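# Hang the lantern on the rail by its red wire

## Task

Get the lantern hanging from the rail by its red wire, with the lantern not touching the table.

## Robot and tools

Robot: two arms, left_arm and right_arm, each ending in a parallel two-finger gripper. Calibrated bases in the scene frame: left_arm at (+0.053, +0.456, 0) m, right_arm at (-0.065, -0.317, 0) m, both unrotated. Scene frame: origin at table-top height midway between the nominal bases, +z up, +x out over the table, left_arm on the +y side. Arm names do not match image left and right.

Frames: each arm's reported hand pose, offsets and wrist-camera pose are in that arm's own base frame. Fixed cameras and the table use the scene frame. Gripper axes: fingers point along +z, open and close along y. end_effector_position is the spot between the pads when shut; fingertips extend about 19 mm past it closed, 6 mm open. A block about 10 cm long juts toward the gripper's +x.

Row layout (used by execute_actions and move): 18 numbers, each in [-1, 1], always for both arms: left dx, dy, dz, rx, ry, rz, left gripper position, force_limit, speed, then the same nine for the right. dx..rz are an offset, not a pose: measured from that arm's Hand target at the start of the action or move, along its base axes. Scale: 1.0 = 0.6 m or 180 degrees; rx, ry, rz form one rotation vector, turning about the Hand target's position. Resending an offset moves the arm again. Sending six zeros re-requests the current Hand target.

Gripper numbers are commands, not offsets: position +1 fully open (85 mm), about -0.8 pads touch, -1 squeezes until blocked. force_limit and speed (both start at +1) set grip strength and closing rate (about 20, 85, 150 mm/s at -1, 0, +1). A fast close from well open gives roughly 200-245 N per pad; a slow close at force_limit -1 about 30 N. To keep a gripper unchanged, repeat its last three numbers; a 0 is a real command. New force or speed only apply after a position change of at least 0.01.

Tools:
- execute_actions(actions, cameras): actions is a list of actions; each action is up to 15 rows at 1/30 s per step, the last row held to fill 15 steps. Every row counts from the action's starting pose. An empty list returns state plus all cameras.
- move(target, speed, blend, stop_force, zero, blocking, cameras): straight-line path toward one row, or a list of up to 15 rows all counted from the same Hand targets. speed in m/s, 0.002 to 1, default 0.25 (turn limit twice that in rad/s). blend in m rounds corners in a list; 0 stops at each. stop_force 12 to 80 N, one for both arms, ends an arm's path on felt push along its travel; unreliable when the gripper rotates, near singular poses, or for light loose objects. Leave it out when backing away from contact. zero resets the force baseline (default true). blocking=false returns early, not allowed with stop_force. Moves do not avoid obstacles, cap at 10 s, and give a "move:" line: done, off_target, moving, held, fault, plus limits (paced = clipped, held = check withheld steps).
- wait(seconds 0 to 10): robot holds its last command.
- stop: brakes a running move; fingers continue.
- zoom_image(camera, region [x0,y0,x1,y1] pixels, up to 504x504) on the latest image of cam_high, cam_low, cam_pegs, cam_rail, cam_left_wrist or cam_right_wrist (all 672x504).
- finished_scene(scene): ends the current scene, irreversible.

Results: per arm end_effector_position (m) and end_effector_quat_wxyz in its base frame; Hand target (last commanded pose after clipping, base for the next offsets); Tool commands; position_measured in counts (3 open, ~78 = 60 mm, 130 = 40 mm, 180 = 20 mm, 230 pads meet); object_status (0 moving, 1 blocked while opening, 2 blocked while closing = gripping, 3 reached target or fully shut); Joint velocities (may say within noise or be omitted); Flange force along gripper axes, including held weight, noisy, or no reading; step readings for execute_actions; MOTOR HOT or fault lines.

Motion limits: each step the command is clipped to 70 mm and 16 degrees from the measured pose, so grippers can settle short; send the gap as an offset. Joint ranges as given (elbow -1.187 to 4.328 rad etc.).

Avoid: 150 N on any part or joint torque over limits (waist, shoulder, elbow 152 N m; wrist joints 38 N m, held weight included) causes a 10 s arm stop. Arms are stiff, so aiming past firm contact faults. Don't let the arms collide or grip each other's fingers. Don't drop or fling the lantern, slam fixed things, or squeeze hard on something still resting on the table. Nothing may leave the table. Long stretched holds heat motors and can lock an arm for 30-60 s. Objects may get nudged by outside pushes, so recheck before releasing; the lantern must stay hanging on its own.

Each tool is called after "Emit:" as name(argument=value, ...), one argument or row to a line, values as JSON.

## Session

Emit:
execute_actions(
  actions=[],
)

Emit:
zoom_image(
  camera="cam_pegs",
  region=[230, 130, 672, 380],
)

Scene clock: 0.00 s.
left_arm: end_effector_position=(+0.1808, -0.0155, +0.2616) position_measured=3 object_status=3 end_effector_quat_wxyz=(-0.546, +0.495, +0.675, +0.027) | right_arm: end_effector_position=(+0.1778, +0.1595, +0.1213) position_measured=3 object_status=3 end_effector_quat_wxyz=(+0.047, +0.778, -0.625, +0.048)
Joint positions: left_arm=[-0.207 0.121 -0.204 -0.578 -2.269 -1.186] | right_arm=[1.372 -0.457 -0.758 0.042 -1.399 0.407]
Joint velocities: within noise
Flange force (N): no reading
Hand target: left_arm +0.1808, -0.0155, +0.2616; -0.546, +0.495, +0.675, +0.027 | right_arm +0.1778, +0.1595, +0.1213; +0.047, +0.778, -0.625, +0.048
Tool commands: left_gripper/position=+1.0 left_gripper/force_limit=+1.0 left_gripper/speed=+1.0 right_gripper/position=+1.0 right_gripper/force_limit=+1.0 right_gripper/speed=+1.0
camera_calibration:
cam_left_wrist: T_world_to_cam=[[0.702983, 0.505049, -0.50074, 0.0207383], [0.150013, -0.793527, -0.589755, 0.136214], [-0.695206, 0.33947, -0.6336, 0.426972], [0, 0, 0, 1]] pos_world=[0.261821, -0.0473289, 0.361247]
cam_right_wrist: T_world_to_cam=[[-0.978128, -0.208004, -0.000652999, 0.21767], [-0.202605, 0.95202, 0.229368, -0.128524], [-0.0470878, 0.224484, -0.97334, 0.213626], [0, 0, 0, 1]] pos_world=[0.196928, 0.119678, 0.237552]

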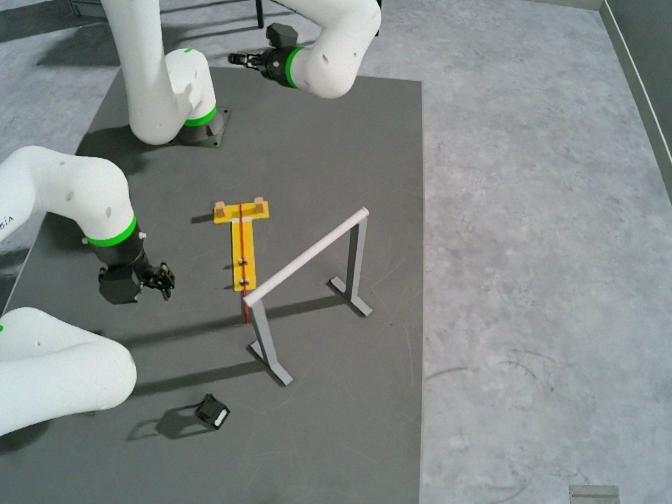

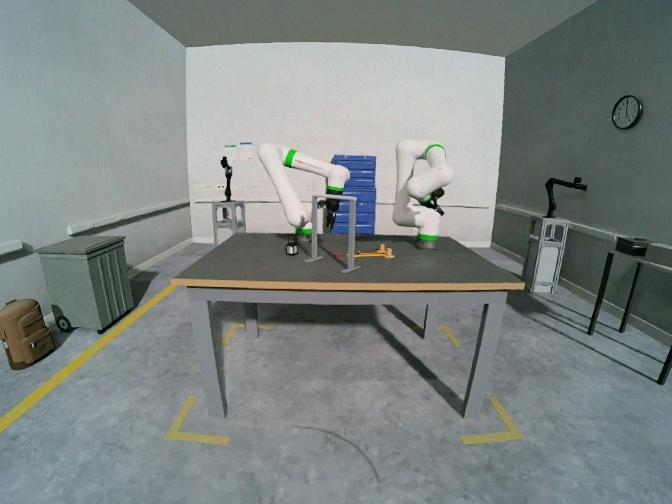

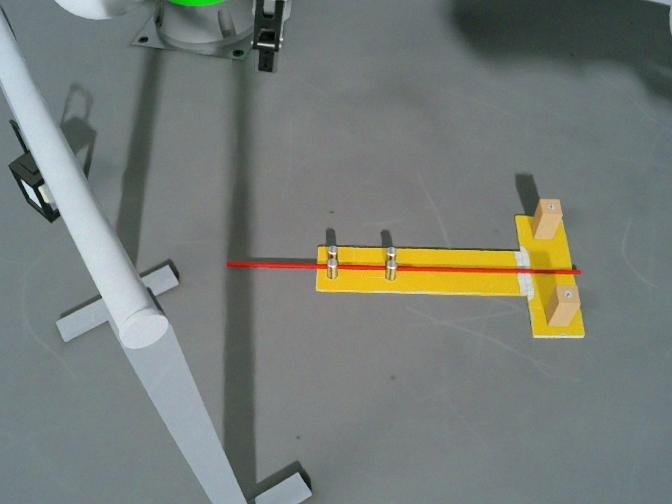

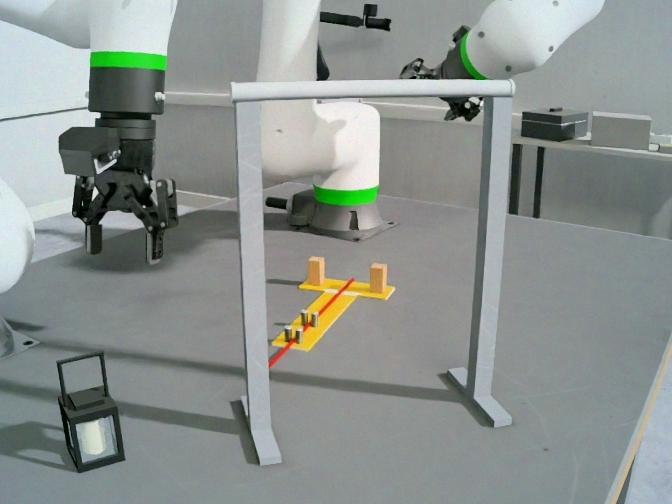

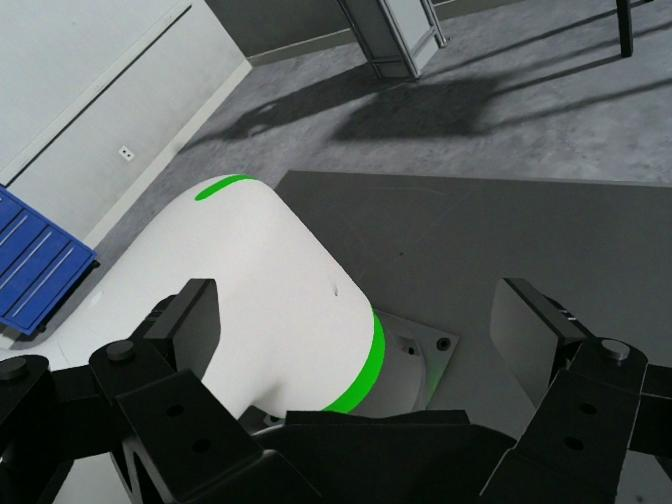

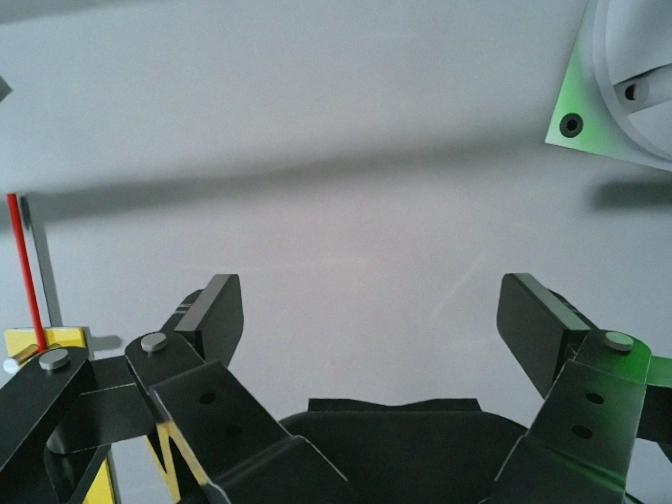

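Scaled by 1.140 from the camera's 672x504 image, which has a finer 960x720 frame.

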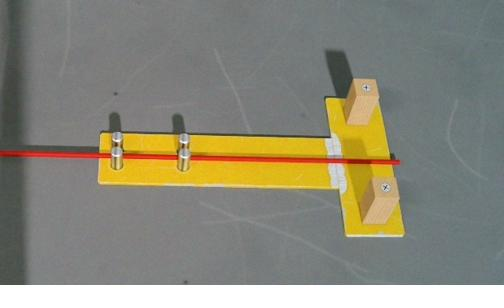

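Emit:
move(
  target=[
    [0.06,-0.12,0,-0.18,-0.16,0.015,1,-0.2,-0.5,0.1,0.02,0.05,0.02,0.003,0.004,0,-0.2,0],
    [0.0933,-0.4402,-0.15,-0.3684,-0.3185,0.0298,1,-0.2,-0.5,0.3265,0.065,-0.05,0.0424,0.0056,0.0076,0,-0.2,0],
  ],
  speed=0.25,
  blend=0.03,
  cameras=["cam_left_wrist","cam_right_wrist","cam_pegs"],
)

Scene clock: 7.47 s.
left_arm: end_effector_position=(+0.2368, -0.2796, +0.1716) position_measured=3 object_status=3 end_effector_quat_wxyz=(+0.171, +0.602, +0.769, -0.133) | right_arm: end_effector_position=(+0.3737, +0.1985, +0.0913) position_measured=129 object_status=3 end_effector_quat_wxyz=(+0.000, +0.787, -0.617, +0.000)
Joint positions: left_arm=[-0.16 -0.504 -0.843 0.452 -1.095 -1.351] | right_arm=[0.8 0.043 -0.417 0 -1.112 1.012]
Flange force (N): left_arm=[2.2 -6.1 0.0] | right_arm=[-5.7 -7.3 -0.6]
Hand target: left_arm +0.2368, -0.2797, +0.1716; +0.171, +0.602, +0.769, -0.133 | right_arm +0.3737, +0.1985, +0.0913; +0.000, +0.787, -0.617, +0.000
Off the commanded pose: left_arm 0.000 m, 0 deg | right_arm 0.000 m, 0 deg.
move: done
camera_calibration:
cam_left_wrist: T_world_to_cam=[[0.969805, 0.243805, 0.00606865, -0.153447], [0.171029, -0.697637, 0.695738, -0.333496], [0.173858, -0.673693, -0.71827, 0.0239998], [0, 0, 0, 1]] pos_world=[0.201679, -0.17908, 0.250196]
cam_right_wrist: T_world_to_cam=[[-0.973004, -0.230441, -0.0126916, 0.421067], [-0.219672, 0.907865, 0.357108, -0.11559], [-0.0707699, 0.350255, -0.933977, 0.16517], [0, 0, 0, 1]] pos_world=[0.395997, 0.144119, 0.200887]
Images, in order (width x height): cam_pegs 672x504, cam_left_wrist 672x504, cam_right_wrist 672x504.

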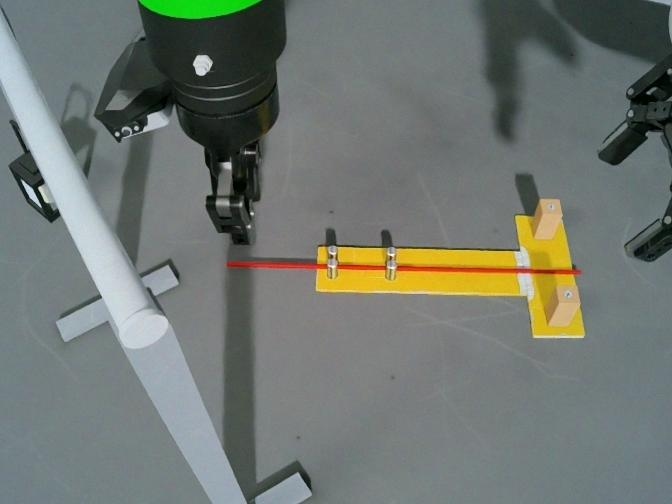

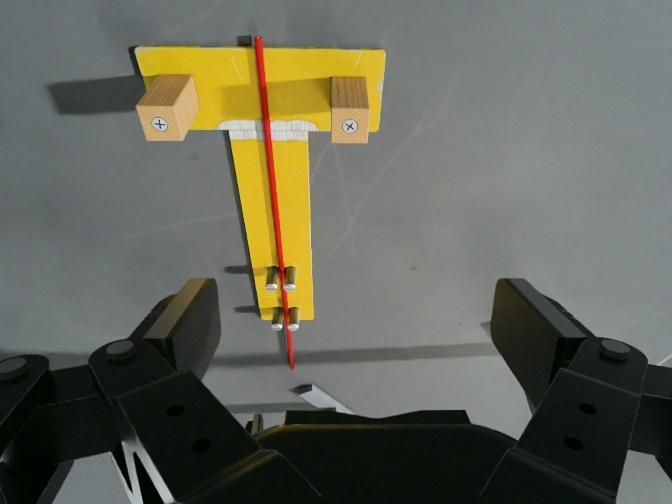

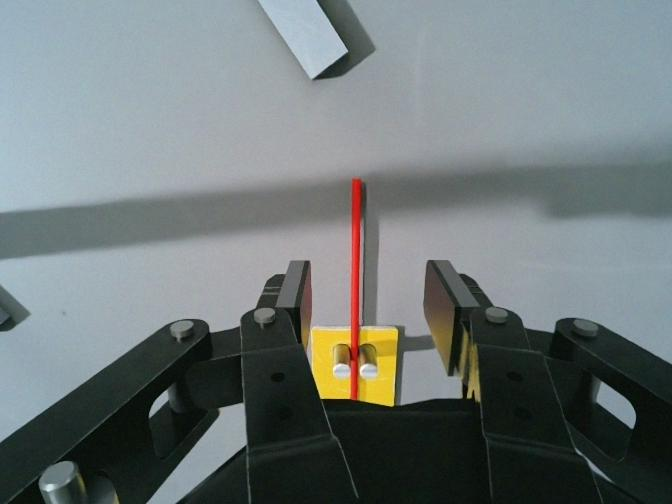

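Emit:
move(
  target=[
    [0,0,-0.15,0,0,0,0.6,-0.2,-0.5,0.0025,0.0073,-0.05,0,0,0,0,-0.2,0],
    [0,0,-0.15,0,0,0,0.6,-0.2,-0.5,0.0025,0.0073,-0.11,0,0,0,0,-0.2,0],
  ],
  speed=0.12,
  cameras=["cam_left_wrist","cam_right_wrist"],
)

Scene clock: 10.43 s.
left_arm: end_effector_position=(+0.2368, -0.2797, +0.0816) position_measured=53 object_status=3 end_effector_quat_wxyz=(+0.171, +0.602, +0.769, -0.133) | right_arm: end_effector_position=(+0.3751, +0.2029, +0.0253) position_measured=129 object_status=3 end_effector_quat_wxyz=(+0.000, +0.787, -0.617, +0.000)
Joint positions: left_arm=[-0.187 -0.395 -1.026 0.549 -0.828 -1.496] | right_arm=[0.805 0.144 -0.485 -0.001 -0.943 1.008]
Flange force (N): left_arm=[0.4 -6.9 -0.8] | right_arm=[-6.3 -6.0 0.5]
Hand target: left_arm +0.2368, -0.2797, +0.0816; +0.171, +0.602, +0.769, -0.133 | right_arm +0.3752, +0.2029, +0.0253; +0.000, +0.787, -0.617, +0.000
Off the commanded pose: left_arm 0.000 m, 0 deg | right_arm 0.000 m, 0 deg.
move: done
camera_calibration:
cam_left_wrist: T_world_to_cam=[[0.969793, 0.243854, 0.00612097, -0.152873], [0.171002, -0.697532, 0.695851, -0.270873], [0.173956, -0.673784, -0.718161, -0.0408376], [0, 0, 0, 1]] pos_world=[0.201679, -0.17918, 0.160095]
cam_right_wrist: T_world_to_cam=[[-0.973022, -0.230368, -0.0126105, 0.422591], [-0.219558, 0.907804, 0.357332, -0.0957753], [-0.07087, 0.350461, -0.933892, 0.102084], [0, 0, 0, 1]] pos_world=[0.397396, 0.14852, 0.134888]
Images, in order (width x height): cam_left_wrist 672x504, cam_right_wrist 672x504.

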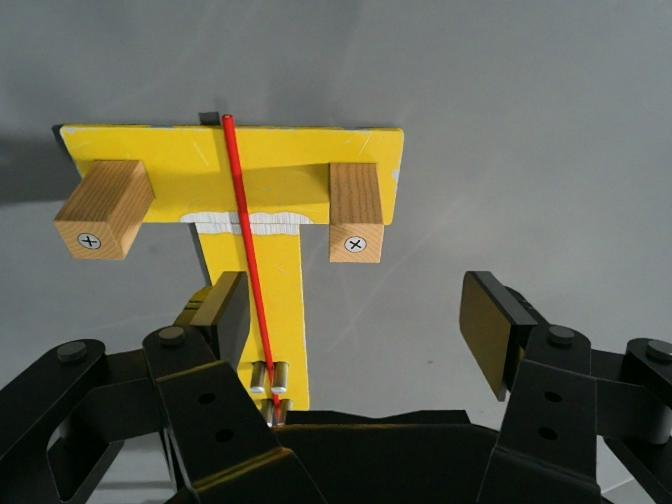

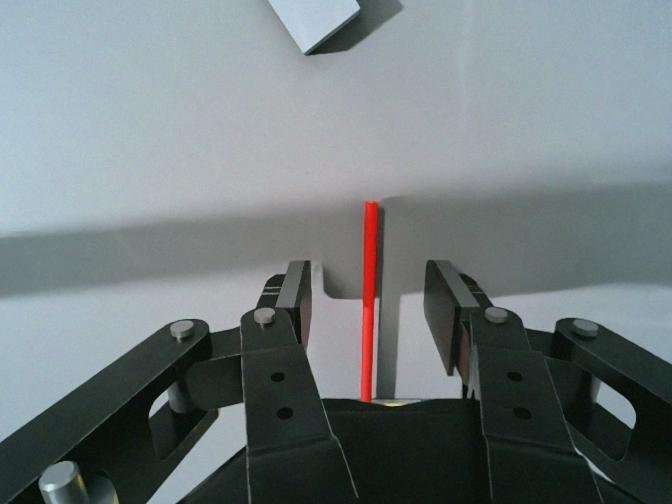

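Emit:
move(
  target=[
    [0.002,-0.0119,-0.0542,0,0,0,0.6,-0.2,-0.5,0,0,0,0,0,0,0,-0.2,0],
    [0.002,-0.0119,-0.0542,0,0,0,-1,-0.2,-1,0,0,0,0,0,0,-1,-0.2,-1],
  ],
  speed=0.08,
  cameras=["cam_left_wrist","cam_right_wrist"],
)

Scene clock: 14.93 s.
left_arm: end_effector_position=(+0.2380, -0.2868, +0.0491) position_measured=182 object_status=0 end_effector_quat_wxyz=(+0.171, +0.602, +0.769, -0.133) | right_arm: end_effector_position=(+0.3752, +0.2029, +0.0253) position_measured=224 object_status=2 end_effector_quat_wxyz=(+0.000, +0.787, -0.617, +0.000)
Joint positions: left_arm=[-0.239 -0.309 -1.076 0.627 -0.692 -1.557] | right_arm=[0.805 0.144 -0.485 0 -0.942 1.008]
Flange force (N): left_arm=[4.0 -8.8 -21.2] | right_arm=[-6.3 -7.6 0.6]
Hand target: left_arm +0.2380, -0.2868, +0.0491; +0.171, +0.602, +0.769, -0.133 | right_arm +0.3752, +0.2029, +0.0253; +0.000, +0.787, -0.617, +0.000
Off the commanded pose: left_arm 0.000 m, 0 deg | right_arm 0.000 m, 0 deg.
move: done
camera_calibration:
cam_left_wrist: T_world_to_cam=[[0.969792, 0.243855, 0.00612049, -0.152106], [0.171003, -0.697531, 0.695851, -0.253416], [0.173956, -0.673784, -0.718161, -0.0691704], [0, 0, 0, 1]] pos_world=[0.202879, -0.18628, 0.127595]
cam_right_wrist: T_world_to_cam=[[-0.973004, -0.230441, -0.0126916, 0.422679], [-0.219672, 0.907865, 0.357108, -0.095595], [-0.0707699, 0.350255, -0.933977, 0.102128], [0, 0, 0, 1]] pos_world=[0.397497, 0.148419, 0.134887]
Images, in order (width x height): cam_left_wrist 672x504, cam_right_wrist 672x504.

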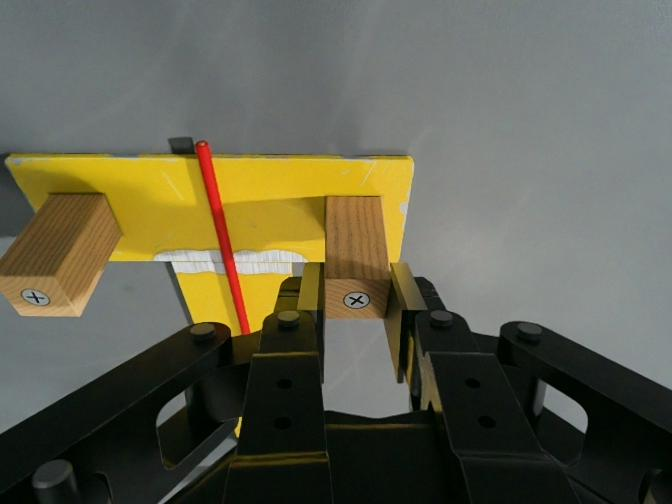

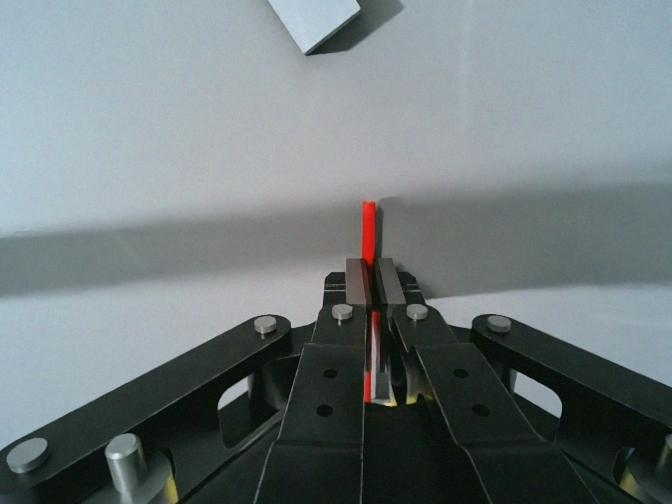

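Emit:
move(
  target=[
    [0,0,0,0,0,0,-1,-0.2,-1,-0.0368,-0.0025,0.0067,0,0,-0.1111,-1,-0.2,-1],
    [0,0,0,0,0,0,-1,-0.2,-1,-0.0715,0.0075,0.0067,0,0,-0.2222,-1,-0.2,-1],
    [0,0,0,0,0,0,-1,-0.2,-1,-0.0995,0.028,0.0067,0,0,-0.3333,-1,-0.2,-1],
    [0,0,0,0,0,0,-1,-0.2,-1,-0.1183,0.0562,0.0067,0,0,-0.4444,-1,-0.2,-1],
    [0,0,0,0,0,0,-1,-0.2,-1,-0.1262,0.0877,0.0067,0,0,-0.5556,-1,-0.2,-1],
    [0,0,0,0,0,0,-1,-0.2,-1,-0.1228,0.119,0.0067,0,0,-0.6667,-1,-0.2,-1],
    [0,0,0,0,0,0,-1,-0.2,-1,-0.1093,0.1465,0.0067,0,0,-0.7778,-1,-0.2,-1],
    [0,0,0,0,0,0,-1,-0.2,-1,-0.0997,0.1575,0.0067,0,0,-0.8333,-1,-0.2,-1],
  ],
  speed=0.17,
  blend=0.005,
  cameras=["cam_right_wrist","cam_pegs"],
)

Scene clock: 24.90 s.
left_arm: end_effector_position=(+0.2380, -0.2868, +0.0491) position_measured=182 object_status=2 end_effector_quat_wxyz=(+0.171, +0.602, +0.769, -0.133) | right_arm: end_effector_position=(+0.3154, +0.2973, +0.0293) position_measured=224 object_status=2 end_effector_quat_wxyz=(+0.000, +0.392, +0.920, +0.000)
Joint positions: left_arm=[-0.239 -0.309 -1.076 0.627 -0.692 -1.557] | right_arm=[1.061 0.153 -0.464 0 -0.954 -1.866]
Flange force (N): left_arm=[2.9 -1.8 -12.4] | right_arm=[1.4 -0.7 1.5]
Hand target: left_arm +0.2380, -0.2868, +0.0491; +0.171, +0.602, +0.769, -0.133 | right_arm +0.3154, +0.2974, +0.0293; +0.000, +0.392, +0.920, +0.000
Off the commanded pose: left_arm 0.000 m, 0 deg | right_arm 0.000 m, 0 deg.
move: done
camera_calibration:
cam_right_wrist: T_world_to_cam=[[0.72736, 0.686138, -0.0127301, -0.422525], [0.644246, -0.676325, 0.357114, 0.00254687], [0.23642, -0.267952, -0.933974, 0.155439], [0, 0, 0, 1]] pos_world=[0.268938, 0.333284, 0.138887]
Images, in order (width x height): cam_pegs 672x504, cam_right_wrist 672x504.

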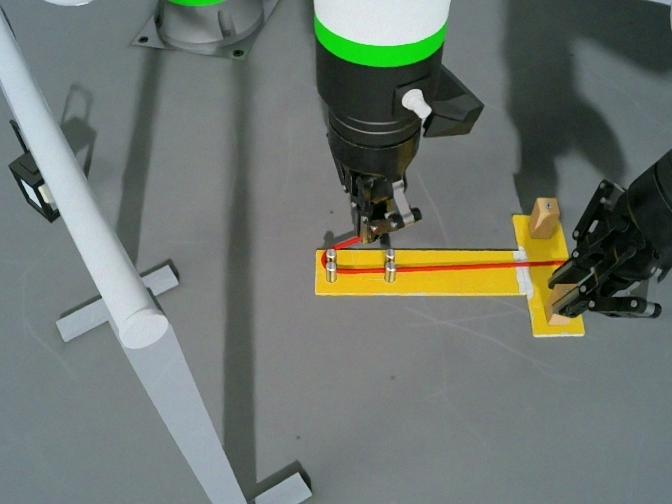

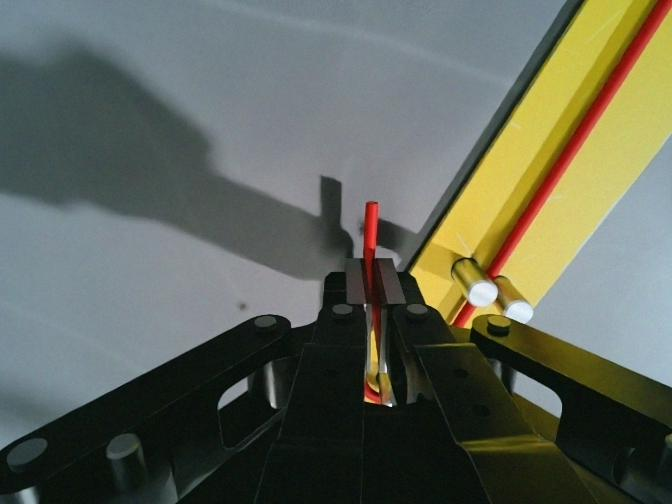

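Emit:
move(
  target=[
    [0,0,0,0,0,0,-1,-0.2,-1,-0.013,-0.0032,0,0,0,0,-1,-0.2,-1],
    [0,0,0,0,0,0,-1,-0.2,-1,0.0208,-0.1407,0,0,0,0,-1,-0.2,-1],
  ],
  speed=0.05,
  cameras=["cam_right_wrist","cam_pegs"],
)

Scene clock: 28.27 s.
left_arm: end_effector_position=(+0.2380, -0.2868, +0.0491) position_measured=182 object_status=2 end_effector_quat_wxyz=(+0.171, +0.602, +0.769, -0.133) | right_arm: end_effector_position=(+0.3279, +0.2130, +0.0293) position_measured=224 object_status=2 end_effector_quat_wxyz=(+0.000, +0.392, +0.920, +0.000)
Joint positions: left_arm=[-0.239 -0.309 -1.076 0.627 -0.692 -1.557] | right_arm=[0.915 0.05 -0.578 0 -0.941 -1.721]
Flange force (N): left_arm=[-0.8 -6.9 -3.4] | right_arm=[3.8 8.7 1.3]
Hand target: left_arm +0.2380, -0.2868, +0.0491; +0.171, +0.602, +0.769, -0.133 | right_arm +0.3279, +0.2129, +0.0293; +0.000, +0.392, +0.920, +0.000
Off the commanded pose: left_arm 0.000 m, 0 deg | right_arm 0.000 m, 0 deg.
move: done
camera_calibration:
cam_right_wrist: T_world_to_cam=[[0.727299, 0.686204, -0.0126826, -0.373782], [0.64424, -0.676217, 0.35733, -0.0625765], [0.236625, -0.268056, -0.933892, 0.129852], [0, 0, 0, 1]] pos_world=[0.281439, 0.248983, 0.138888]
Images, in order (width x height): cam_pegs 672x504, cam_right_wrist 672x504.

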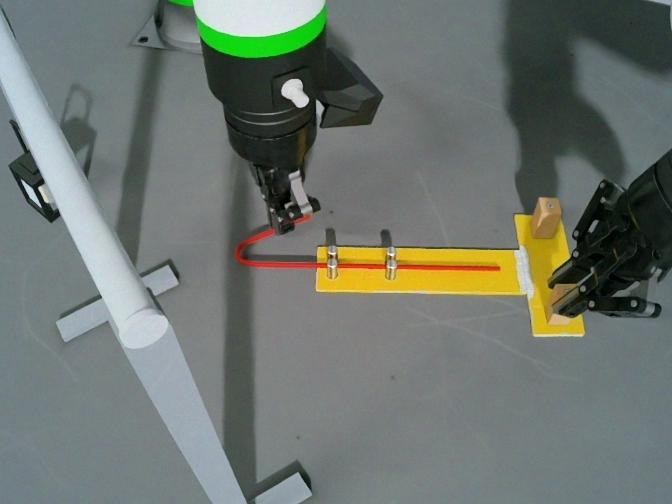

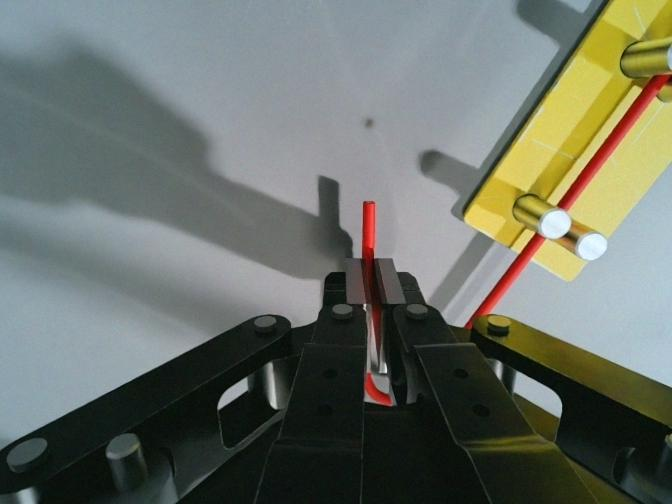

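Emit:
move(
  target=[
    [0,0,0,0,0,0,-1,-0.2,-1,0,0,0,0,0,0,-0.4,-0.2,-0.8],
    [0,0,0,0,0,0,-1,-0.2,-1,0,0,0.2,0,0,0.05,-0.2,-0.2,-0.5],
    [0,0,0,0,0,0,-1,-0.2,-1,-0.05,0.03,0.23,0,0,0.42,-0.2,-0.2,-0.5],
    [0,0,0,0,0,0,-1,-0.2,-1,0.0068,0.2818,0.2,0,0,0.8333,-0.2,-0.2,-0.5],
    [0,0,0,0,0,0,-1,-0.2,-1,0.0068,0.2818,0.1,0,0,0.8333,-0.2,-0.2,-0.5],
  ],
  speed=0.35,
  blend=[0,0.02,0.02,0.02,0],
  cameras=["cam_right_wrist","cam_pegs"],
)

Scene clock: 36.23 s.
left_arm: end_effector_position=(+0.2380, -0.2868, +0.0491) position_measured=182 object_status=2 end_effector_quat_wxyz=(+0.171, +0.602, +0.769, -0.133) | right_arm: end_effector_position=(+0.3319, +0.3820, +0.0894) position_measured=154 object_status=3 end_effector_quat_wxyz=(+0.000, +0.787, -0.617, +0.000)
Joint positions: left_arm=[-0.239 -0.309 -1.076 0.627 -0.692 -1.557] | right_arm=[1.115 0.245 -0.19 -0.001 -1.137 0.698]
Flange force (N): left_arm=[-0.6 -6.7 -4.2] | right_arm=[-8.3 -6.2 -0.7]
Hand target: left_arm +0.2380, -0.2868, +0.0491; +0.171, +0.602, +0.769, -0.133 | right_arm +0.3320, +0.3820, +0.0893; +0.000, +0.787, -0.617, +0.000
Off the commanded pose: left_arm 0.000 m, 0 deg | right_arm 0.000 m, 0 deg.
move: done; blend cut to 0 m at target 2
camera_calibration:
cam_right_wrist: T_world_to_cam=[[-0.973027, -0.230344, -0.0126794, 0.422631], [-0.219571, 0.907855, 0.357194, -0.290737], [-0.0707665, 0.350343, -0.933944, 0.0961293], [0, 0, 0, 1]] pos_world=[0.354197, 0.32762, 0.198988]
Images, in order (width x height): cam_pegs 672x504, cam_right_wrist 672x504.

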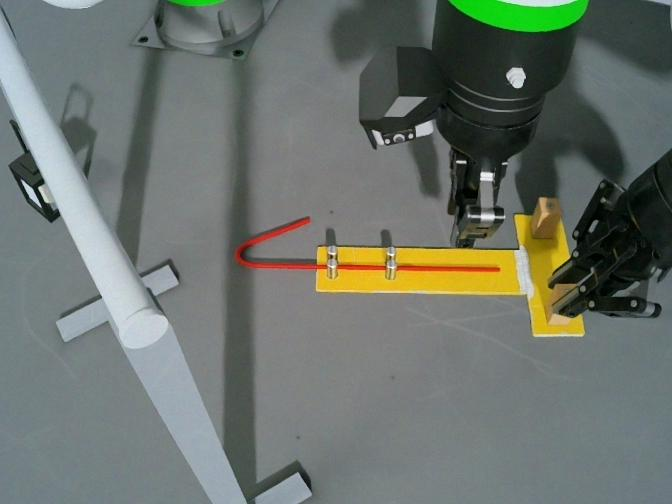

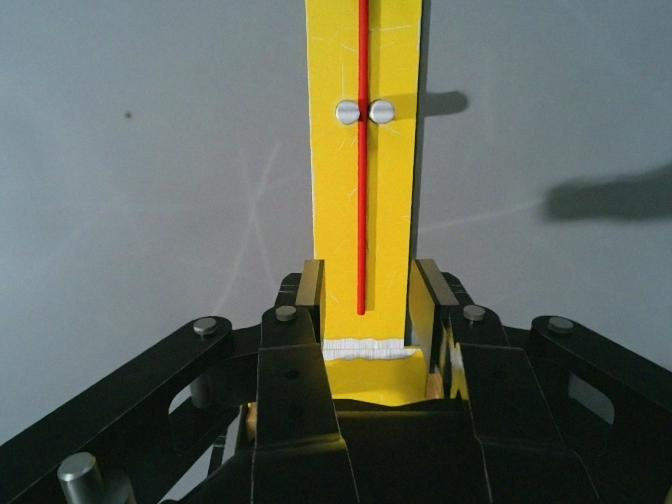

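Emit:
move(
  target=[0,0,0,0,0,0,-1,-0.2,-1,0.001,0,-0.1067,0,0,0,-0.2,-0.2,-0.5],
  speed=0.035,
  stop_force=12,
)

Emit:
execute_actions(
  actions=[
    [[0,0,0,0,0,0,-1,-0.2,-1,0,0,0,0,0,0,-1,0.2,-0.8]],
    [[0,0,0,0,0,0,-1,-0.2,-1,0,0,0,0,0,0,-1,0.2,-0.8]],
    [[0,0,0,0,0,0,-1,-0.2,-1,0,0,0,0,0,0,-1,0.2,-0.8]],
  ],
  cameras=["cam_right_wrist"],
)

Scene clock: 41.63 s.
left_arm: end_effector_position=(+0.2380, -0.2868, +0.0491) position_measured=182 object_status=2 end_effector_quat_wxyz=(+0.171, +0.602, +0.769, -0.133) | right_arm: end_effector_position=(+0.3325, +0.3820, +0.0253) position_measured=154 object_status=3 end_effector_quat_wxyz=(+0.000, +0.787, -0.617, +0.000)
Joint positions: left_arm=[-0.239 -0.309 -1.076 0.627 -0.692 -1.557] | right_arm=[1.114 0.324 -0.257 -0.001 -0.99 0.699]
Flange force (N): left_arm=[-0.9 -7.5 -4.4] | right_arm=[-9.1 -6.7 0.9]
Hand target: left_arm +0.2380, -0.2868, +0.0491; +0.171, +0.602, +0.769, -0.133 | right_arm +0.3326, +0.3820, +0.0253; +0.000, +0.787, -0.617, +0.000
Off the commanded pose: left_arm 0.000 m, 0 deg | right_arm 0.000 m, 0 deg.
move: done

Scene clock: 43.33 s.
left_arm: end_effector_position=(+0.2380, -0.2868, +0.0491) position_measured=182 object_status=2 end_effector_quat_wxyz=(+0.171, +0.602, +0.769, -0.133) | right_arm: end_effector_position=(+0.3325, +0.3820, +0.0253) position_measured=228 object_status=2 end_effector_quat_wxyz=(+0.000, +0.787, -0.617, +0.000)
Joint positions: left_arm=[-0.239 -0.309 -1.076 0.627 -0.692 -1.557] | right_arm=[1.114 0.324 -0.257 -0.001 -0.99 0.699]
Flange force (N): left_arm=[-1.4 -7.4 -3.5] | right_arm=[-8.2 -3.0 -4.1]
Flange force at the end of the 1st action (N): left_arm=[-0.8 -6.1 -3.9] | right_arm=[-8.4 -6.0 0.4]
Flange force at the end of the 2nd action (N): left_arm=[-1.3 -6.8 -3.6] | right_arm=[-9.5 -4.5 -1.6]
Hand target: left_arm +0.2380, -0.2868, +0.0491; +0.171, +0.602, +0.769, -0.133 | right_arm +0.3326, +0.3820, +0.0253; +0.000, +0.787, -0.617, +0.000
Off the commanded pose: left_arm 0.000 m, 0 deg | right_arm 0.000 m, 0 deg.
Step readings (end_effector_position of left_arm | right_arm; steps 1 to 15: 1st action; 16 to 30: 2nd action; 31 to 45: 3rd action):
0: (+0.2380, -0.2868, +0.0491) | (+0.3325, +0.3820, +0.0253)
1: (+0.2380, -0.2868, +0.0491) | (+0.3325, +0.3820, +0.0253)
2: (+0.2380, -0.2868, +0.0491) | (+0.3325, +0.3820, +0.0253)
4: (+0.2380, -0.2868, +0.0491) | (+0.3325, +0.3820, +0.0253)
8: (+0.2380, -0.2868, +0.0491) | (+0.3325, +0.3820, +0.0253)
15: (+0.2380, -0.2868, +0.0491) | (+0.3325, +0.3820, +0.0253)
16: (+0.2380, -0.2868, +0.0491) | (+0.3325, +0.3820, +0.0253)
17: (+0.2380, -0.2868, +0.0491) | (+0.3325, +0.3820, +0.0253)
19: (+0.2380, -0.2868, +0.0491) | (+0.3325, +0.3820, +0.0253)
23: (+0.2380, -0.2868, +0.0491) | (+0.3325, +0.3820, +0.0253)
30: (+0.2380, -0.2868, +0.0491) | (+0.3325, +0.3820, +0.0253)
31: (+0.2380, -0.2868, +0.0491) | (+0.3325, +0.3820, +0.0253)
32: (+0.2380, -0.2868, +0.0491) | (+0.3325, +0.3820, +0.0253)
34: (+0.2380, -0.2868, +0.0491) | (+0.3325, +0.3820, +0.0253)
38: (+0.2380, -0.2868, +0.0491) | (+0.3325, +0.3820, +0.0253)
45: (+0.2380, -0.2868, +0.0491) | (+0.3325, +0.3820, +0.0253)
camera_calibration:
cam_right_wrist: T_world_to_cam=[[-0.973004, -0.230441, -0.0126916, 0.422427], [-0.219672, 0.907865, 0.357108, -0.267664], [-0.0707699, 0.350255, -0.933977, 0.0363404], [0, 0, 0, 1]] pos_world=[0.354797, 0.327619, 0.134887]
Images, in order (width x height): cam_right_wrist 672x504.

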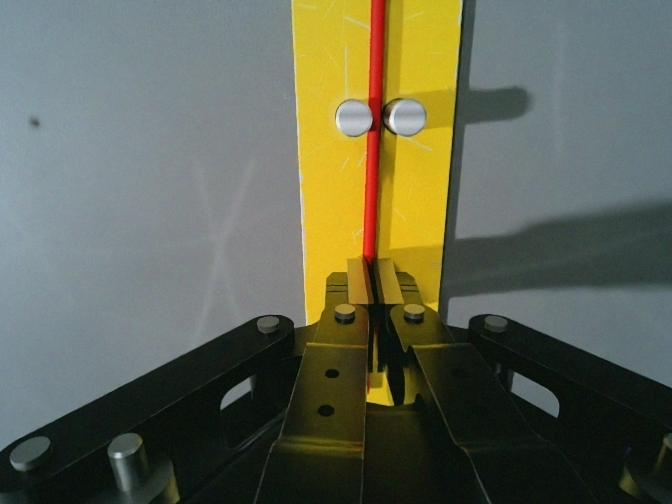

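Emit:
move(
  target=[
    [0,0,0,0,0,0,-1,-0.2,-1,0.0328,0.004,0.0067,0,0,-0.1111,-1,0.2,-0.8],
    [0,0,0,0,0,0,-1,-0.2,-1,0.0618,-0.0032,0.0067,0,0,-0.2222,-1,0.2,-0.8],
    [0,0,0,0,0,0,-1,-0.2,-1,0.086,-0.0193,0.0067,0,0,-0.3333,-1,0.2,-0.8],
    [0,0,0,0,0,0,-1,-0.2,-1,0.1032,-0.0425,0.0067,0,0,-0.4444,-1,0.2,-0.8],
    [0,0,0,0,0,0,-1,-0.2,-1,0.1127,-0.0695,0.0067,0,0,-0.5556,-1,0.2,-0.8],
    [0,0,0,0,0,0,-1,-0.2,-1,0.111,-0.0977,0.0067,0,0,-0.6667,-1,0.2,-0.8],
    [0,0,0,0,0,0,-1,-0.2,-1,0.1012,-0.1238,0.0067,0,0,-0.7778,-1,0.2,-0.8],
    [0,0,0,0,0,0,-1,-0.2,-1,0.0932,-0.1352,0.0067,0,0,-0.8333,-1,0.2,-0.8],
  ],
  speed=0.17,
  blend=0.005,
  cameras=["cam_right_wrist","cam_pegs"],
)

Scene clock: 52.97 s.
left_arm: end_effector_position=(+0.2380, -0.2868, +0.0491) position_measured=182 object_status=2 end_effector_quat_wxyz=(+0.171, +0.602, +0.769, -0.133) | right_arm: end_effector_position=(+0.3885, +0.3009, +0.0293) position_measured=228 object_status=2 end_effector_quat_wxyz=(+0.000, +0.392, +0.920, +0.000)
Joint positions: left_arm=[-0.239 -0.309 -1.076 0.627 -0.692 -1.557] | right_arm=[0.927 0.284 -0.3 0 -0.986 -1.732]
Flange force (N): left_arm=[-23.5 -7.0 -2.1] | right_arm=[19.9 21.9 0.5]
Hand target: left_arm +0.2380, -0.2868, +0.0491; +0.171, +0.602, +0.769, -0.133 | right_arm +0.3885, +0.3009, +0.0293; +0.000, +0.392, +0.920, +0.000
Off the commanded pose: left_arm 0.000 m, 0 deg | right_arm 0.000 m, 0 deg.
move: done
camera_calibration:
cam_right_wrist: T_world_to_cam=[[0.727315, 0.686185, -0.0127539, -0.47809], [0.644296, -0.676278, 0.357114, -0.0420811], [0.236421, -0.267951, -0.933974, 0.139144], [0, 0, 0, 1]] pos_world=[0.341938, 0.336884, 0.138887]
Images, in order (width x height): cam_pegs 672x504, cam_right_wrist 672x504.

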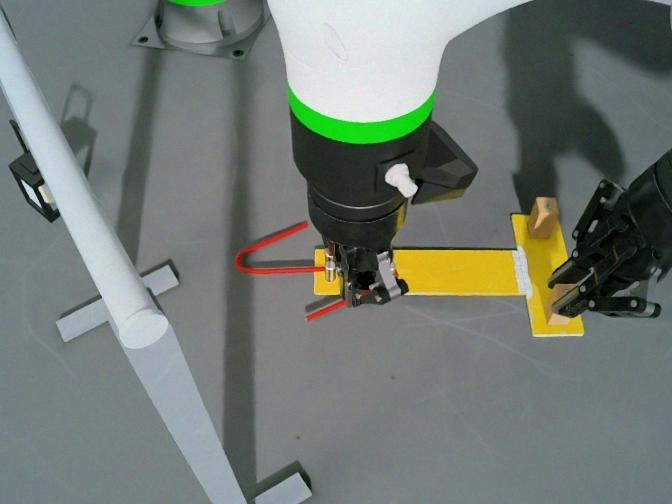

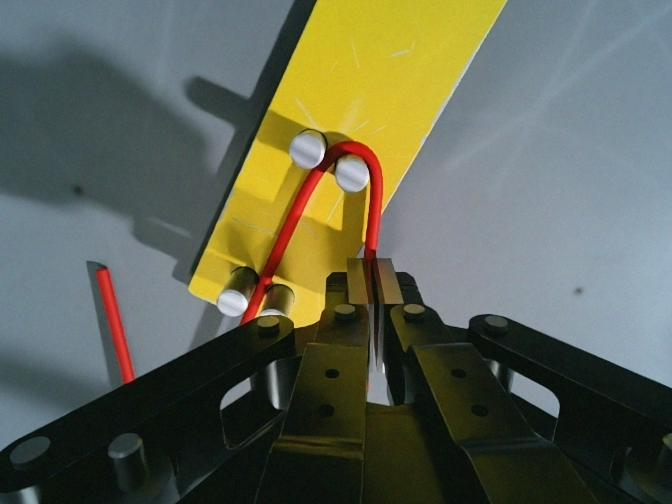

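Emit:
move(
  target=[
    [0,0,0,0,0,0,-1,-0.2,-1,0,0,0,0,0,0,-0.3,0.2,-0.8],
    [0,0,0,0,0,0,-1,-0.2,-1,0,0,0.16,0,0,0.05,-0.1,0.2,-0.8],
    [0,0,0,0,0,0,-1,-0.2,-1,-0.04,-0.08,0.18,0,0,0.45,-0.1,0.2,-0.5],
    [0,0,0,0,0,0,-1,-0.2,-1,-0.0368,-0.1035,0.1,0,0,0.8333,-0.1,0.2,-0.5],
  ],
  speed=0.35,
  blend=[0,0.02,0.02,0],
  cameras=["cam_right_wrist","cam_pegs"],
)

Scene clock: 61.83 s.
left_arm: end_effector_position=(+0.2380, -0.2868, +0.0491) position_measured=182 object_status=2 end_effector_quat_wxyz=(+0.171, +0.602, +0.769, -0.133) | right_arm: end_effector_position=(+0.3664, +0.2388, +0.0893) position_measured=141 object_status=3 end_effector_quat_wxyz=(+0.000, +0.787, -0.617, +0.000)
Joint positions: left_arm=[-0.239 -0.309 -1.076 0.627 -0.692 -1.557] | right_arm=[0.879 0.081 -0.382 0 -1.109 0.933]
Flange force (N): left_arm=[-2.0 -8.3 -4.2] | right_arm=[-7.2 -6.4 -0.5]
Hand target: left_arm +0.2380, -0.2868, +0.0491; +0.171, +0.602, +0.769, -0.133 | right_arm +0.3664, +0.2388, +0.0893; +0.000, +0.787, -0.617, +0.000
Off the commanded pose: left_arm 0.000 m, 0 deg | right_arm 0.000 m, 0 deg.
move: done; blend cut to 0 m at target 2, 0 m at target 3
camera_calibration:
cam_right_wrist: T_world_to_cam=[[-0.973037, -0.230298, -0.0127411, 0.423222], [-0.219557, 0.9079, 0.357089, -0.153113], [-0.0706692, 0.350258, -0.933984, 0.148632], [0, 0, 0, 1]] pos_world=[0.388697, 0.184419, 0.198887]
Images, in order (width x height): cam_pegs 672x504, cam_right_wrist 672x504.

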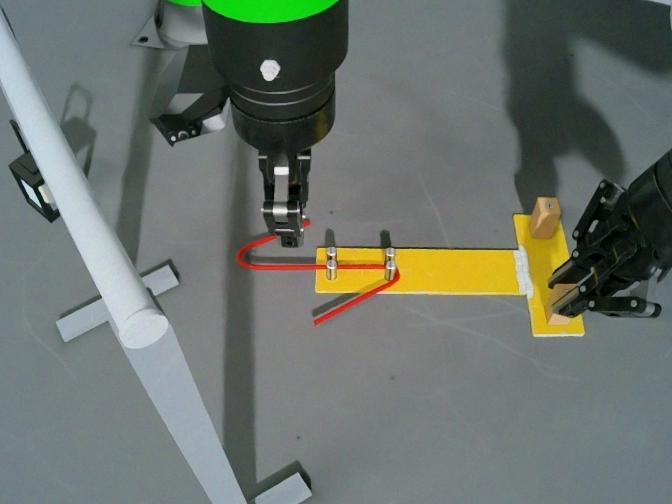

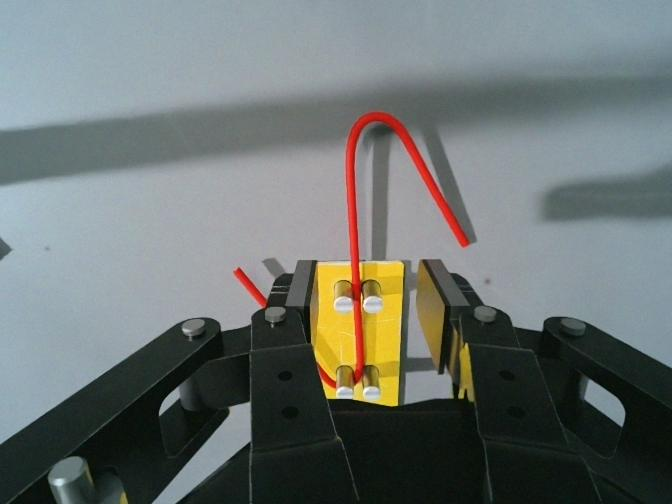

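Emit:
move(
  target=[
    [0,0,0,0,0,0,-1,-0.2,-1,0.006,0,-0.03,0,0,0,-0.45,1,-0.5],
    [0,0,0,0,0,0,-1,-0.2,-1,0.006,0,-0.107,0,0,0,-0.45,1,-0.5],
    [0,0,0,0,0,0,-1,-0.2,-1,0.006,0,-0.107,0,0,0,-1,1,-0.5],
  ],
  speed=0.06,
  cameras=["cam_right_wrist"],
)

Emit:
move(
  target=[0,0,0,0,0,0,-1,-0.2,-1,0,0,0.06,0,0,0,-1,1,-0.5],
  speed=0.03,
  cameras=["cam_pegs","cam_rail","cam_left_wrist"],
)

Scene clock: 65.20 s.
left_arm: end_effector_position=(+0.2380, -0.2868, +0.0491) position_measured=182 object_status=2 end_effector_quat_wxyz=(+0.171, +0.602, +0.769, -0.133) | right_arm: end_effector_position=(+0.3700, +0.2388, +0.0251) position_measured=228 object_status=2 end_effector_quat_wxyz=(+0.000, +0.787, -0.617, +0.000)
Joint positions: left_arm=[-0.239 -0.309 -1.076 0.627 -0.692 -1.557] | right_arm=[0.873 0.176 -0.447 -0.001 -0.948 0.94]
Flange force (N): left_arm=[-0.6 -5.7 -5.6] | right_arm=[-6.0 -5.1 0.3]
Hand target: left_arm +0.2380, -0.2868, +0.0491; +0.171, +0.602, +0.769, -0.133 | right_arm +0.3700, +0.2388, +0.0251; +0.000, +0.787, -0.617, +0.000
Off the commanded pose: left_arm 0.000 m, 0 deg | right_arm 0.000 m, 0 deg.
move: done
camera_calibration:
cam_right_wrist: T_world_to_cam=[[-0.973004, -0.230441, -0.0126916, 0.425913], [-0.219672, 0.907865, 0.357108, -0.129349], [-0.0707699, 0.350255, -0.933977, 0.088964], [0, 0, 0, 1]] pos_world=[0.392297, 0.184419, 0.134687]
Images, in order (width x height): cam_right_wrist 672x504.

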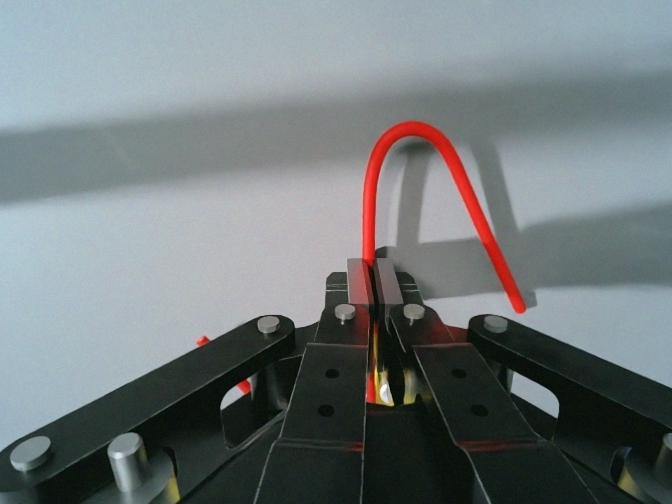

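Scene clock: 66.77 s.
left_arm: end_effector_position=(+0.2380, -0.2868, +0.0491) position_measured=182 object_status=2 end_effector_quat_wxyz=(+0.171, +0.602, +0.769, -0.133) | right_arm: end_effector_position=(+0.3700, +0.2388, +0.0610) position_measured=228 object_status=2 end_effector_quat_wxyz=(+0.000, +0.787, -0.617, +0.000)
Joint positions: left_arm=[-0.239 -0.309 -1.076 0.627 -0.692 -1.557] | right_arm=[0.873 0.124 -0.409 0 -1.039 0.94]
Flange force (N): left_arm=[-14.3 -8.4 -31.0] | right_arm=[-22.0 -10.8 7.6]
Hand target: left_arm +0.2380, -0.2868, +0.0491; +0.171, +0.602, +0.769, -0.133 | right_arm +0.3700, +0.2388, +0.0611; +0.000, +0.787, -0.617, +0.000
Off the commanded pose: left_arm 0.000 m, 0 deg | right_arm 0.000 m, 0 deg.
move: done
camera_calibration:
cam_left_wrist: T_world_to_cam=[[0.969788, 0.243872, 0.00610385, -0.1521], [0.171015, -0.697478, 0.695901, -0.253415], [0.173968, -0.673833, -0.718112, -0.0691884], [0, 0, 0, 1]] pos_world=[0.202879, -0.18628, 0.127595]
Images, in order (width x height): cam_pegs 672x504, cam_rail 672x504, cam_left_wrist 672x504.

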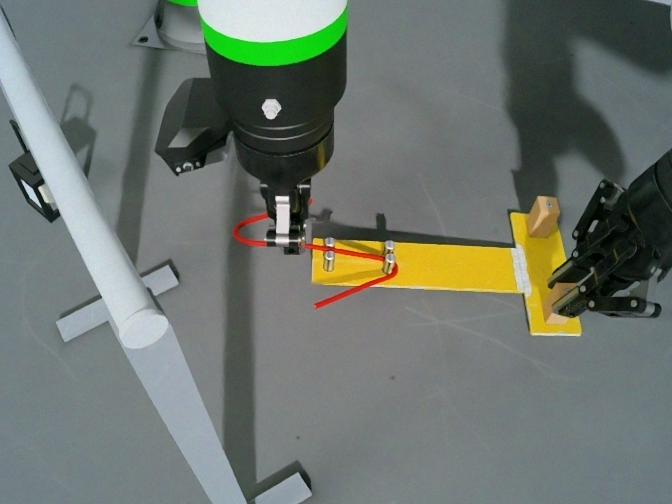

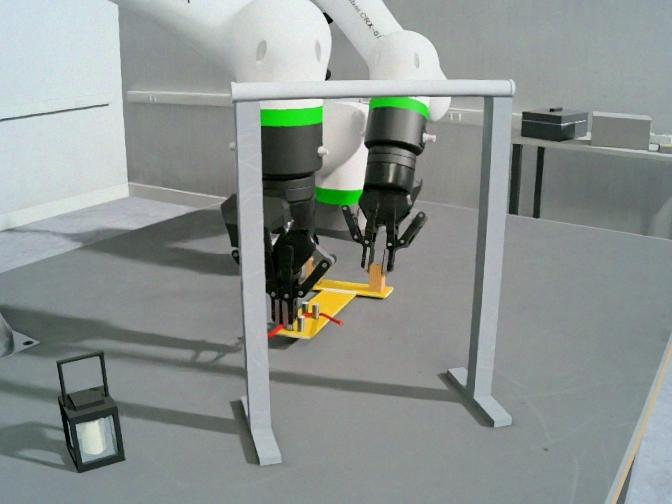

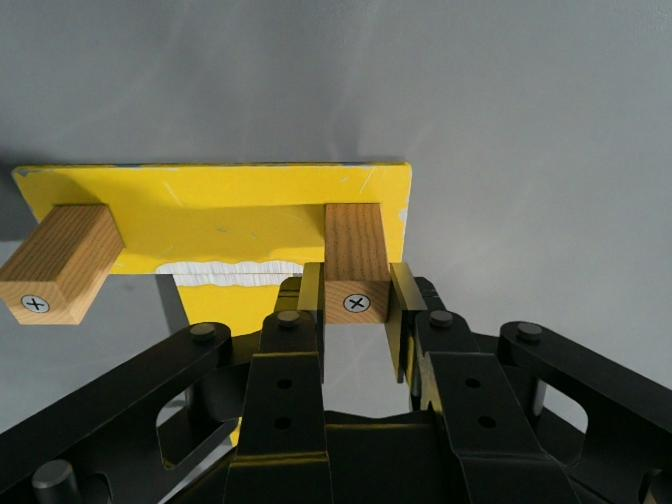

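Emit:
move(
  target=[0,0,0,0,0,0,-1,-0.2,-1,0.0,0,0.04,0,0,0,-1,1,-0.5],
  speed=0.03,
  cameras=["cam_pegs","cam_rail"],
)

Scene clock: 68.40 s.
left_arm: end_effector_position=(+0.2380, -0.2868, +0.0491) position_measured=182 object_status=2 end_effector_quat_wxyz=(+0.171, +0.602, +0.769, -0.133) | right_arm: end_effector_position=(+0.3700, +0.2388, +0.0850) position_measured=228 object_status=2 end_effector_quat_wxyz=(+0.000, +0.787, -0.617, +0.000)
Joint positions: left_arm=[-0.239 -0.309 -1.076 0.627 -0.692 -1.557] | right_arm=[0.873 0.093 -0.379 0 -1.099 0.94]
Flange force (N): left_arm=[-21.0 -9.7 -32.6] | right_arm=[-26.6 -9.6 8.5]
Hand target: left_arm +0.2380, -0.2868, +0.0491; +0.171, +0.602, +0.769, -0.133 | right_arm +0.3700, +0.2388, +0.0851; +0.000, +0.787, -0.617, +0.000
Off the commanded pose: left_arm 0.000 m, 0 deg | right_arm 0.000 m, 0 deg.
move: done
Images, in order (width x height): cam_pegs 672x504, cam_rail 672x504.

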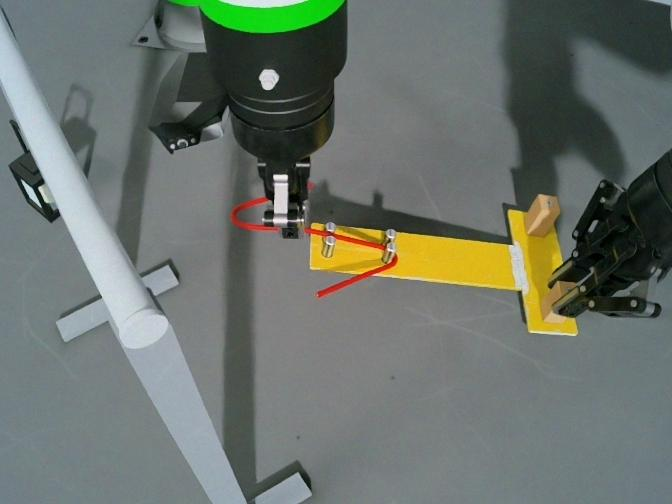

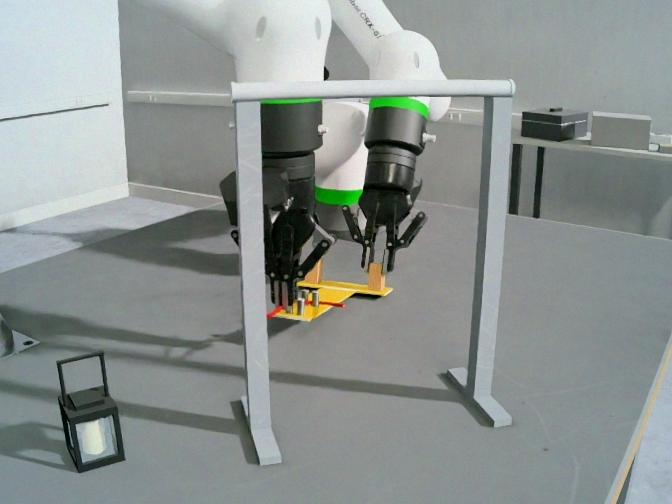

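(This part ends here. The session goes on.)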